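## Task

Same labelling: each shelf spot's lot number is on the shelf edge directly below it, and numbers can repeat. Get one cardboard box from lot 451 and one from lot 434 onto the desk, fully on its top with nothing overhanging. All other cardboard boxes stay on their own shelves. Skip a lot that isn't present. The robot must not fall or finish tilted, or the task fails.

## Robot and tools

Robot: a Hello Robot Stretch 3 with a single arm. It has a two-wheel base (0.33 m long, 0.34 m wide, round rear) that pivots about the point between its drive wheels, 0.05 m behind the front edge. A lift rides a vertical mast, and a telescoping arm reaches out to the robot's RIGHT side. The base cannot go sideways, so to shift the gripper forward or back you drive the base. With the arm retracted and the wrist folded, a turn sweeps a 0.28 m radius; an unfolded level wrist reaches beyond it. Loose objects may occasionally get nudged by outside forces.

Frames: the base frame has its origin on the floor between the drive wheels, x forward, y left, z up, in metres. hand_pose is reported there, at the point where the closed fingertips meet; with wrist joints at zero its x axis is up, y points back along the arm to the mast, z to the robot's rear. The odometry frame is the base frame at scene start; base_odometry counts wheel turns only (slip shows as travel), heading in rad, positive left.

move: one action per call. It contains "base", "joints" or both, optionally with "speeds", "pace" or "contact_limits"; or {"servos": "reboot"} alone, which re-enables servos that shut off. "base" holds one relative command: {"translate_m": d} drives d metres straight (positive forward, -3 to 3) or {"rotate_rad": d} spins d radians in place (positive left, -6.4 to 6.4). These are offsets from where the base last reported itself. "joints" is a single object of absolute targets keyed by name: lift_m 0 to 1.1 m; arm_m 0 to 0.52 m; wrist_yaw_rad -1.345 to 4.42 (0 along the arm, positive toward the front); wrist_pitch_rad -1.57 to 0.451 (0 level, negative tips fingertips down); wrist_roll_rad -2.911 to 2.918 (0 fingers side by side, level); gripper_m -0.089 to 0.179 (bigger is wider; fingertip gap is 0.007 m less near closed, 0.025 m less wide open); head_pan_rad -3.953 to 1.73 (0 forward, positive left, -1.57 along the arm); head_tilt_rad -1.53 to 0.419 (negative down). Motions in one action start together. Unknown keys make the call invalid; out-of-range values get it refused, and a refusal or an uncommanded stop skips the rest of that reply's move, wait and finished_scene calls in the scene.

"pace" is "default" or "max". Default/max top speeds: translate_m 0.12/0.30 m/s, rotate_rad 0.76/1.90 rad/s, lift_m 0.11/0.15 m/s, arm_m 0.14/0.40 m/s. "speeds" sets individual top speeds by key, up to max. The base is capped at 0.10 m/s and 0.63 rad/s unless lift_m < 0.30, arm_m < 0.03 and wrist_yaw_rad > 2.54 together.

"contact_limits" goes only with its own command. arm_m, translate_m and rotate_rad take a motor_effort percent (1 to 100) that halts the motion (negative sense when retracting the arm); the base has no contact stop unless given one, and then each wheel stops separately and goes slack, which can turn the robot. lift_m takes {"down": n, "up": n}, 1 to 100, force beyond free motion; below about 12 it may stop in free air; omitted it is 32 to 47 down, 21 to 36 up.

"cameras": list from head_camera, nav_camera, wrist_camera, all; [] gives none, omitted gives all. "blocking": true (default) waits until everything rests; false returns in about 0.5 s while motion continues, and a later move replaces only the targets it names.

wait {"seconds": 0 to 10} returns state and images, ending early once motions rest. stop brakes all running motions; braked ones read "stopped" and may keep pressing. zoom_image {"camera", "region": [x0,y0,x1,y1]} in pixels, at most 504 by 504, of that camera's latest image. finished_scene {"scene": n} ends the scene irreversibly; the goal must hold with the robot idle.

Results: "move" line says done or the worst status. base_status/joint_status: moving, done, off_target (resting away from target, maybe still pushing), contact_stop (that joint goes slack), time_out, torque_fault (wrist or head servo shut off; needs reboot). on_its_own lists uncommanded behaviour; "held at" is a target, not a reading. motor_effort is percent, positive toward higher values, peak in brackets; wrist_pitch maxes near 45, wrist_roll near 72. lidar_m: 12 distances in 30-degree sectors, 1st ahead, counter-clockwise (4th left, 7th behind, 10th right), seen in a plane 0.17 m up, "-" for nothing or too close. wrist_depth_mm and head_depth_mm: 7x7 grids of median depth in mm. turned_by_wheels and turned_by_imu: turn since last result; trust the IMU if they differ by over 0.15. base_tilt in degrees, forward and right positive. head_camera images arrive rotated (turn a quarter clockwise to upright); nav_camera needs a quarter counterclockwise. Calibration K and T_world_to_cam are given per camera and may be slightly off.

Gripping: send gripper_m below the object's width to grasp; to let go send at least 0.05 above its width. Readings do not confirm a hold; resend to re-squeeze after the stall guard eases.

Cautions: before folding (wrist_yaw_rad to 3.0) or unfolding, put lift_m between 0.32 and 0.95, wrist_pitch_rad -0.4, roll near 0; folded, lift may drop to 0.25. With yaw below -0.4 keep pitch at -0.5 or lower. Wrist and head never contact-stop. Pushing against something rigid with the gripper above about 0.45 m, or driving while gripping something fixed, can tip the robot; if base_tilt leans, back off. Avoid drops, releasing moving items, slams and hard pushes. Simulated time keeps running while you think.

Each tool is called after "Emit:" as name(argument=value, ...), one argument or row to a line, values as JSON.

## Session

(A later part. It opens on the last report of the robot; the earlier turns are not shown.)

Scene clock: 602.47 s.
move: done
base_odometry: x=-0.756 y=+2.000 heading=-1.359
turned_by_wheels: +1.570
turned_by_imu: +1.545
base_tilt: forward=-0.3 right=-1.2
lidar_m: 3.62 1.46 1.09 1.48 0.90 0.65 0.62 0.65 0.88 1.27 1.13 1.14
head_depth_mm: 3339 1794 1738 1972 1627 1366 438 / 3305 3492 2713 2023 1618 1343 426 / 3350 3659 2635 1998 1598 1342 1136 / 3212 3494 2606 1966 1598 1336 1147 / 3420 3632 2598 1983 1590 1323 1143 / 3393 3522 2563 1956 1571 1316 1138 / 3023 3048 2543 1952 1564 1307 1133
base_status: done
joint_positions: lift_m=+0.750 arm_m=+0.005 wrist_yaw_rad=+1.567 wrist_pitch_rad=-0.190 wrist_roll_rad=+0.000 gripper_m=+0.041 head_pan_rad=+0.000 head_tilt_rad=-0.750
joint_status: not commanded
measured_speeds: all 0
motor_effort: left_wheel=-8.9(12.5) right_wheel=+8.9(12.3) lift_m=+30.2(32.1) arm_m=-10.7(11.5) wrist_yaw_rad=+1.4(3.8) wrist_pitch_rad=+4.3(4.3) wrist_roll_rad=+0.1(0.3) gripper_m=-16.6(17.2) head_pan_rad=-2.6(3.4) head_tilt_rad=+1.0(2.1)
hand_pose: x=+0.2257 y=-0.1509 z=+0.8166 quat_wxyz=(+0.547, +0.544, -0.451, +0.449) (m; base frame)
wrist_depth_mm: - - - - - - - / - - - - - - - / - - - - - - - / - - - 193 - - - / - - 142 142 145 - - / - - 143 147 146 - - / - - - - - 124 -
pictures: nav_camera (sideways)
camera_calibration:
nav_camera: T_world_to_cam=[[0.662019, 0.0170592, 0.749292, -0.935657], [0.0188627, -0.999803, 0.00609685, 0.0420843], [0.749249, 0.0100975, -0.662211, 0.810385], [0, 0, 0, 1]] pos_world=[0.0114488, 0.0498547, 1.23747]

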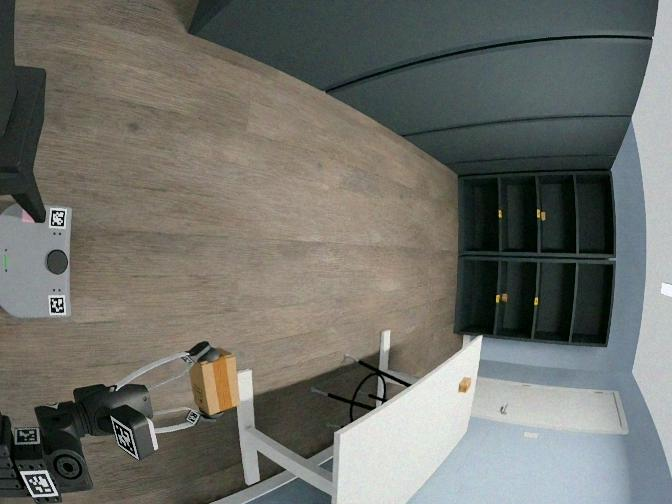

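Emit:
move(
  base={"translate_m": 0.9},
  cameras=[],
)

Emit:
move(
  base={"translate_m": 0.62},
  joints={"head_pan_rad": -1.57, "head_tilt_rad": -0.6},
  cameras=[],
)

Emit:
move(
  joints={"wrist_yaw_rad": 0},
  cameras=["head_camera","wrist_camera"],
)

Scene clock: 621.20 s.
move: done
base_odometry: x=-0.566 y=+1.120 heading=-1.359
turned_by_wheels: +0.000
turned_by_imu: +0.000
base_tilt: forward=-0.3 right=-1.1
lidar_m: 2.76 1.46 1.06 1.02 1.06 1.58 1.52 1.57 1.31 0.81 0.85 0.92
head_depth_mm: 2539 2988 2510 2021 1615 1353 438 / 2659 2846 2679 2012 1608 1346 427 / 2665 3017 2646 2000 1601 1347 1128 / 2689 2934 2595 1976 1588 1329 1142 / 2632 2971 2595 1954 1582 1321 1142 / 2668 2932 2573 1941 1568 1315 1138 / 2631 2713 2521 1940 1554 1312 1131
base_status: done
joint_positions: lift_m=+0.750 arm_m=+0.005 wrist_yaw_rad=+1.567 wrist_pitch_rad=-0.190 wrist_roll_rad=+0.000 gripper_m=+0.041 head_pan_rad=+0.000 head_tilt_rad=-0.750
joint_status: not commanded
measured_speeds: all 0
motor_effort: left_wheel=+0.0(9.1) right_wheel=+10.0(13.8) lift_m=+24.1(28.8) arm_m=-12.7(13.5) wrist_yaw_rad=+2.4(3.3) wrist_pitch_rad=+4.2(4.3) wrist_roll_rad=+0.0(0.3) gripper_m=-16.8(17.3) head_pan_rad=-2.5(3.5) head_tilt_rad=+0.6(2.1)
hand_pose: x=+0.2257 y=-0.1509 z=+0.8166 quat_wxyz=(+0.547, +0.544, -0.451, +0.449) (m; base frame)
wrist_depth_mm: - - - - - - - / - - - - - - - / - - - - - - - / - - - 194 - - - / - - 142 142 145 - - / - - 143 147 146 - - / - - - - - 123 -
pictures: none
No camera images: "cameras" was empty.

Scene clock: 628.53 s.
move: done
base_odometry: x=-0.436 y=+0.514 heading=-1.359
turned_by_wheels: +0.000
turned_by_imu: +0.000
base_tilt: forward=-0.3 right=-1.3
lidar_m: 2.15 1.48 1.07 1.03 1.06 1.45 2.13 1.80 1.05 0.61 0.96 1.73
head_depth_mm: 1034 1133 1261 1134 845 735 1242 / 1031 1135 1262 1128 833 729 1244 / 1030 1135 1254 1117 829 724 1231 / 1028 1132 1263 1103 822 720 1197 / 1025 1127 1251 1087 817 717 1197 / 1028 1126 1250 1079 812 710 1224 / 1029 1130 1246 1072 795 708 1219
base_status: done
joint_positions: lift_m=+0.750 arm_m=+0.005 wrist_yaw_rad=+1.567 wrist_pitch_rad=-0.190 wrist_roll_rad=+0.000 gripper_m=+0.041 head_pan_rad=-1.570 head_tilt_rad=-0.600
joint_status: all done
measured_speeds: all 0
motor_effort: left_wheel=+1.5(8.7) right_wheel=+8.6(14.7) lift_m=+29.2(29.4) arm_m=-12.0(13.2) wrist_yaw_rad=+1.3(3.6) wrist_pitch_rad=+4.2(4.3) wrist_roll_rad=+0.0(0.3) gripper_m=-16.8(17.4) head_pan_rad=+3.6(4.6) head_tilt_rad=-5.1(6.7)
hand_pose: x=+0.2257 y=-0.1509 z=+0.8166 quat_wxyz=(+0.547, +0.544, -0.451, +0.449) (m; base frame)
wrist_depth_mm: - - - - - - - / - - - - - - - / - - - - - - - / - - - 193 - - - / - - 141 142 145 - - / - - 143 148 146 - - / - - - - - 124 -
pictures: none
No camera images: "cameras" was empty.

Scene clock: 630.33 s.
move: done
base_odometry: x=-0.436 y=+0.514 heading=-1.359
turned_by_wheels: +0.000
turned_by_imu: +0.000
base_tilt: forward=-0.3 right=-1.2
lidar_m: 2.14 1.48 1.07 1.03 1.06 1.45 2.13 1.80 1.05 0.60 0.95 1.74
head_depth_mm: 1036 1139 1255 1131 842 733 1247 / 1032 1135 1260 1126 837 730 1235 / 1030 1131 1256 1113 830 701 1207 / 1027 1127 1251 1103 823 541 351 / 1024 1127 1256 1098 818 693 1196 / 1026 1127 1251 1080 810 710 1224 / 1026 1122 1249 1068 793 707 1211
base_status: not commanded
joint_positions: lift_m=+0.750 arm_m=+0.005 wrist_yaw_rad=+0.003 wrist_pitch_rad=-0.190 wrist_roll_rad=+0.000 gripper_m=+0.041 head_pan_rad=-1.570 head_tilt_rad=-0.600
joint_status: all done
measured_speeds: all 0
motor_effort: left_wheel=+1.4(1.8) right_wheel=+8.8(9.4) lift_m=+30.2(30.6) arm_m=-12.9(12.9) wrist_yaw_rad=-2.9(6.8) wrist_pitch_rad=+4.3(4.3) wrist_roll_rad=+0.1(0.3) gripper_m=-16.1(17.1) head_pan_rad=+3.5(4.1) head_tilt_rad=-5.3(5.9)
hand_pose: x=-0.0208 y=-0.3970 z=+0.8166 quat_wxyz=(+0.704, +0.068, -0.703, -0.067) (m; base frame)
wrist_depth_mm: - - - - - - - / - - - - - - - / - - - - - - - / 446 459 - 179 - - - / - - 141 142 144 - - / - - 143 147 146 - - / - - - - - 120 -
pictures: head_camera (sideways), wrist_camera
camera_calibration:
head_camera: T_world_to_cam=[[-0.0467466, 0.52004, -0.852862, 1.12538], [0.997499, -0.0210082, -0.0674844, 0.0813516], [-0.0530117, -0.853884, -0.517757, 0.629692], [0, 0, 0, 1]] pos_world=[0.00484051, -0.0458486, 1.29131]
wrist_camera: T_world_to_cam=[[-0.998874, -0.0444837, -0.0164609, -0.018358], [-0.00179929, 0.382331, -0.924024, 0.938842], [0.0473975, -0.922954, -0.381981, 0.112695], [0, 0, 0, 1]] pos_world=[-0.0219895, -0.255753, 0.910257]

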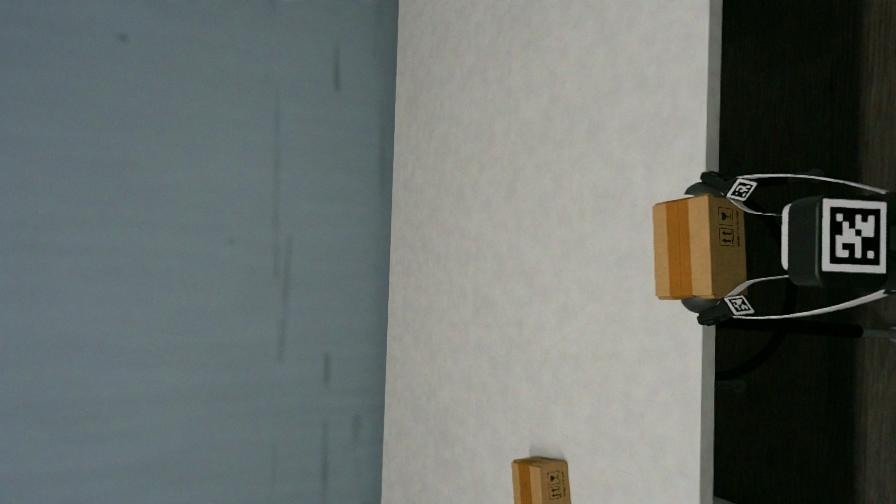

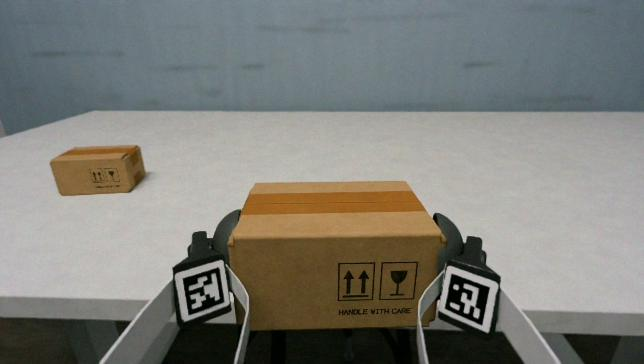

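Emit:
move(
  joints={"arm_m": 0.29},
  cameras=[],
)

Emit:
move(
  joints={"lift_m": 0.69},
  cameras=["wrist_camera"],
)

Emit:
move(
  joints={"lift_m": 0.674},
  speeds={"lift_m": 0.02},
  contact_limits={"lift_m": {"down": 13}},
  cameras=["wrist_camera"],
)

Scene clock: 642.50 s.
move: done
base_odometry: x=-0.436 y=+0.514 heading=-1.359
turned_by_wheels: +0.000
turned_by_imu: +0.000
base_tilt: forward=-0.4 right=-1.3
lidar_m: 2.14 1.47 1.07 1.03 1.07 1.45 2.13 1.80 1.05 0.60 0.96 1.73
head_depth_mm: 1028 1138 1259 1139 841 711 325 / 1034 1128 1257 1124 754 381 331 / 1030 1134 1257 1109 495 681 1240 / 1029 1131 1257 1100 523 697 1220 / 1026 1131 1255 1091 815 716 1194 / 1025 1131 1251 1081 813 712 1222 / 1025 1130 1235 1069 794 708 1216
base_status: not commanded
joint_positions: lift_m=+0.750 arm_m=+0.290 wrist_yaw_rad=+0.003 wrist_pitch_rad=-0.190 wrist_roll_rad=+0.000 gripper_m=+0.041 head_pan_rad=-1.570 head_tilt_rad=-0.600
joint_status: all done
measured_speeds: all 0
motor_effort: left_wheel=+1.2(1.8) right_wheel=+8.5(9.9) lift_m=+26.1(31.8) arm_m=+13.7(15.2) wrist_yaw_rad=-3.7(4.5) wrist_pitch_rad=+4.2(4.3) wrist_roll_rad=+0.1(0.4) gripper_m=-16.7(17.2) head_pan_rad=+3.1(4.0) head_tilt_rad=-4.6(5.7)
hand_pose: x=-0.0208 y=-0.6820 z=+0.8165 quat_wxyz=(+0.704, +0.068, -0.703, -0.067) (m; base frame)
wrist_depth_mm: - - - - - - - / - - - - - - - / - - - - - - - / - - - 179 - - - / - - 141 142 144 - - / - - 143 148 146 - - / - - 131 155 - 105 -
pictures: none
No camera images: "cameras" was empty.

Scene clock: 643.87 s.
move: done
base_odometry: x=-0.436 y=+0.514 heading=-1.359
turned_by_wheels: +0.000
turned_by_imu: +0.000
base_tilt: forward=-0.3 right=-1.2
lidar_m: 2.14 1.48 1.07 1.03 1.07 1.45 2.13 1.80 1.05 0.61 0.96 1.74
head_depth_mm: 1032 1136 1258 1132 845 735 1243 / 1033 1134 1262 1121 834 468 381 / 1033 1133 1255 1112 779 532 1202 / 1031 1129 1258 1106 625 677 1226 / 1030 1127 1249 1091 814 713 1195 / 1025 1130 1245 1073 810 710 1216 / 1028 1125 1248 1068 794 704 1213
base_status: not commanded
joint_positions: lift_m=+0.690 arm_m=+0.290 wrist_yaw_rad=+0.003 wrist_pitch_rad=-0.190 wrist_roll_rad=+0.000 gripper_m=+0.041 head_pan_rad=-1.570 head_tilt_rad=-0.600
joint_status: all done
measured_speeds: all 0
motor_effort: left_wheel=+1.4(1.7) right_wheel=+8.3(9.8) lift_m=+25.6(26.5) arm_m=+12.9(13.9) wrist_yaw_rad=-2.8(4.0) wrist_pitch_rad=+4.2(4.3) wrist_roll_rad=-0.2(0.3) gripper_m=-16.7(17.2) head_pan_rad=+3.6(3.8) head_tilt_rad=-4.6(5.2)
hand_pose: x=-0.0208 y=-0.6820 z=+0.7565 quat_wxyz=(+0.704, +0.068, -0.703, -0.067) (m; base frame)
wrist_depth_mm: - - - - - - - / - - - - - - - / - - - - - - - / - - - 179 - - - / - - 141 142 143 - - / - - 144 148 146 - - / - - 131 155 - 105 -
pictures: wrist_camera
camera_calibration:
wrist_camera: T_world_to_cam=[[-0.998875, -0.0444822, -0.0164602, -0.0320249], [-0.00180371, 0.382416, -0.923988, 0.992288], [0.0473957, -0.922919, -0.382066, -0.173212], [0, 0, 0, 1]] pos_world=[-0.0219895, -0.540753, 0.850157]

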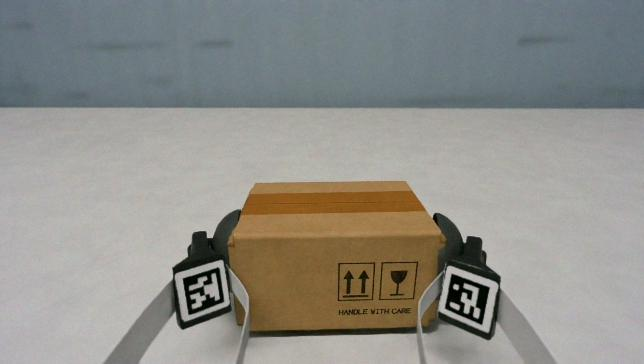

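Scene clock: 645.03 s.
move: done
base_odometry: x=-0.436 y=+0.514 heading=-1.359
turned_by_wheels: +0.000
turned_by_imu: +0.000
base_tilt: forward=-0.4 right=-1.3
lidar_m: 2.14 1.47 1.07 1.03 1.06 1.45 2.13 1.79 1.05 0.60 0.96 1.74
head_depth_mm: 1035 1141 1262 1131 840 733 1246 / 1029 1134 1260 1121 837 514 388 / 1035 1131 1256 1110 831 532 1207 / 1026 1136 1255 1100 799 575 1229 / 1027 1130 1250 1093 817 714 1194 / 1032 1128 1253 1079 811 710 1212 / 1025 1120 1246 1067 796 708 1215
base_status: not commanded
joint_positions: lift_m=+0.674 arm_m=+0.290 wrist_yaw_rad=+0.003 wrist_pitch_rad=-0.155 wrist_roll_rad=+0.000 gripper_m=+0.041 head_pan_rad=-1.570 head_tilt_rad=-0.600
joint_status: all done
measured_speeds: all 0
motor_effort: left_wheel=+1.3(1.6) right_wheel=+8.0(9.4) lift_m=+22.3(25.6) arm_m=+11.8(13.1) wrist_yaw_rad=-2.8(4.6) wrist_pitch_rad=-2.2(4.3) wrist_roll_rad=-0.1(0.3) gripper_m=-16.7(17.0) head_pan_rad=+3.2(3.8) head_tilt_rad=-3.5(5.2)
contact_limits: lift_m down 13 (down: maximum 72; up: maximum 65)
hand_pose: x=-0.0208 y=-0.6844 z=+0.7492 quat_wxyz=(+0.705, +0.056, -0.705, -0.054) (m; base frame)
wrist_depth_mm: - - - - - - - / - - - - - - - / - - - - - - - / - - - 177 177 - - / - - 141 142 144 - - / - - 143 147 147 - - / - - 152 154 - 104 -
pictures: wrist_camera
camera_calibration:
wrist_camera: T_world_to_cam=[[-0.99887, -0.0450931, -0.0150215, -0.0337291], [-0.0017034, 0.349807, -0.93682, 0.973844], [0.0474987, -0.935736, -0.349489, -0.211425], [0, 0, 0, 1]] pos_world=[-0.0219897, -0.540016, 0.83792]

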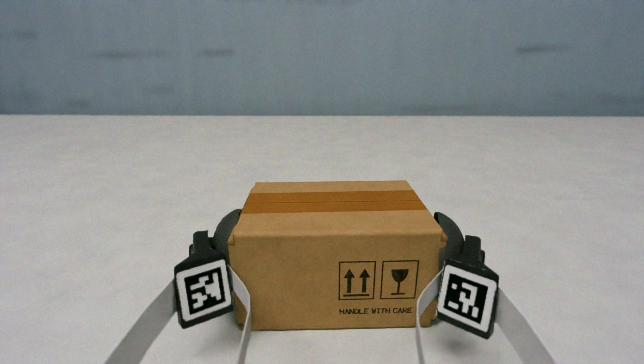

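Seated. Release.

Emit:
move(
  joints={"gripper_m": 0.179},
  cameras=[],
)

Emit:
move(
  joints={"lift_m": 0.79},
  cameras=[],
)

Emit:
move(
  joints={"arm_m": 0.1},
  cameras=["wrist_camera"],
)

Scene clock: 653.57 s.
move: done
base_odometry: x=-0.436 y=+0.514 heading=-1.359
turned_by_wheels: +0.000
turned_by_imu: +0.000
base_tilt: forward=-0.3 right=-1.3
lidar_m: 2.14 1.48 1.07 1.03 1.07 1.45 2.13 1.79 1.05 0.61 0.96 1.73
head_depth_mm: 1034 1136 1254 1134 839 734 1247 / 1036 1133 1263 1125 837 514 388 / 1031 1129 1259 1113 805 534 1206 / 1029 1134 1252 1098 794 573 1225 / 1026 1132 1249 1088 804 715 1193 / 1025 1123 1247 1080 813 711 1217 / 1027 1129 1249 1071 792 708 1211
base_status: not commanded
joint_positions: lift_m=+0.674 arm_m=+0.290 wrist_yaw_rad=+0.001 wrist_pitch_rad=-0.179 wrist_roll_rad=+0.000 gripper_m=+0.179 head_pan_rad=-1.570 head_tilt_rad=-0.600
joint_status: all done
measured_speeds: all 0
motor_effort: left_wheel=+1.2(1.8) right_wheel=+9.1(9.3) lift_m=+25.9(28.3) arm_m=+10.2(11.1) wrist_yaw_rad=-0.7(3.9) wrist_pitch_rad=+2.1(2.3) wrist_roll_rad=+0.0(0.3) gripper_m=+0.9(83.3) head_pan_rad=+3.0(3.8) head_tilt_rad=-3.3(4.6)
contact_limits: lift_m down 13 (down: maximum 72; up: maximum 65)
hand_pose: x=-0.0212 y=-0.6828 z=+0.7434 quat_wxyz=(+0.705, +0.064, -0.704, -0.063) (m; base frame)
wrist_depth_mm: - - - - - - - / - - - - - - - / - - - - - - - / - - - 160 171 - - / - 142 141 141 142 - - / - 126 149 150 151 - - / - - - - - - 105
pictures: none
No camera images: "cameras" was empty.

Scene clock: 655.47 s.
move: done
base_odometry: x=-0.436 y=+0.514 heading=-1.359
turned_by_wheels: +0.000
turned_by_imu: +0.000
base_tilt: forward=-0.4 right=-1.3
lidar_m: 2.14 1.48 1.07 1.03 1.07 1.45 2.13 1.79 1.05 0.60 0.96 1.74
head_depth_mm: 1035 1135 1269 1136 842 367 291 / 1029 1138 1267 1124 417 349 1211 / 1029 1133 1254 1110 474 724 1230 / 1032 1130 1252 1099 507 718 1228 / 1028 1129 1255 1091 816 714 1199 / 1028 1130 1259 1079 810 709 1220 / 1027 1126 1247 1070 793 705 1214
base_status: not commanded
joint_positions: lift_m=+0.790 arm_m=+0.290 wrist_yaw_rad=+0.001 wrist_pitch_rad=-0.180 wrist_roll_rad=+0.000 gripper_m=+0.179 head_pan_rad=-1.570 head_tilt_rad=-0.600
joint_status: all done
measured_speeds: all 0
motor_effort: left_wheel=+1.4(1.7) right_wheel=+8.7(9.4) lift_m=+30.7(33.5) arm_m=+9.0(9.9) wrist_yaw_rad=-0.8(3.1) wrist_pitch_rad=+2.2(2.3) wrist_roll_rad=-0.3(0.3) gripper_m=+0.2(1.2) head_pan_rad=+2.6(3.6) head_tilt_rad=-2.9(4.0)
hand_pose: x=-0.0212 y=-0.6828 z=+0.8592 quat_wxyz=(+0.705, +0.064, -0.704, -0.063) (m; base frame)
wrist_depth_mm: - - - - - - - / - - - - - - - / - - - - - - - / - - - - - - - / - 142 - - - - - / - 126 - - - - - / - - - 220 - - 105
pictures: none
No camera images: "cameras" was empty.

Scene clock: 658.10 s.
move: done
base_odometry: x=-0.436 y=+0.514 heading=-1.359
turned_by_wheels: +0.000
turned_by_imu: +0.000
base_tilt: forward=-0.2 right=-1.3
lidar_m: 2.14 1.47 1.07 1.03 1.07 1.45 2.13 1.80 1.05 0.61 0.96 1.74
head_depth_mm: 1035 1144 1263 1132 840 692 292 / 1029 1129 1257 1124 839 333 312 / 1031 1136 1256 1114 830 326 316 / 1027 1129 1249 1098 807 409 343 / 1028 1127 1256 1095 816 714 1191 / 1027 1129 1250 1078 813 711 1215 / 1023 1128 1250 1069 794 707 1214
base_status: not commanded
joint_positions: lift_m=+0.790 arm_m=+0.100 wrist_yaw_rad=+0.001 wrist_pitch_rad=-0.180 wrist_roll_rad=+0.000 gripper_m=+0.179 head_pan_rad=-1.570 head_tilt_rad=-0.600
joint_status: all done
measured_speeds: all 0
motor_effort: left_wheel=+1.5(1.9) right_wheel=+8.9(9.7) lift_m=+24.2(31.0) arm_m=-12.4(14.6) wrist_yaw_rad=-1.0(2.6) wrist_pitch_rad=+2.3(2.4) wrist_roll_rad=+0.1(0.3) gripper_m=+0.6(1.1) head_pan_rad=+2.6(3.6) head_tilt_rad=-2.1(3.6)
hand_pose: x=-0.0212 y=-0.4928 z=+0.8592 quat_wxyz=(+0.705, +0.064, -0.704, -0.063) (m; base frame)
wrist_depth_mm: - - - - - - - / - - - - - - - / - - - - - - - / - - - - - - - / 375 142 - 365 - - - / 118 126 - - - - - / - - - - - - 105
pictures: wrist_camera
camera_calibration:
wrist_camera: T_world_to_cam=[[-0.99895, -0.042911, -0.0160533, -0.0219343], [-0.00109003, 0.372551, -0.928011, 1.01343], [0.0458025, -0.927019, -0.372207, 0.0301544], [0, 0, 0, 1]] pos_world=[-0.0221878, -0.350542, 0.951346]

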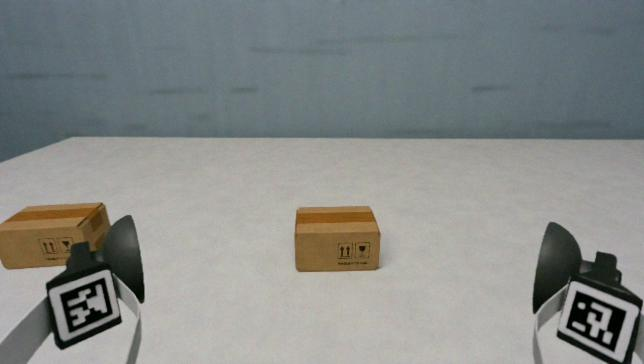

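Emit:
finished_scene(
  scene=2,
)

The scene is finished: the task was done.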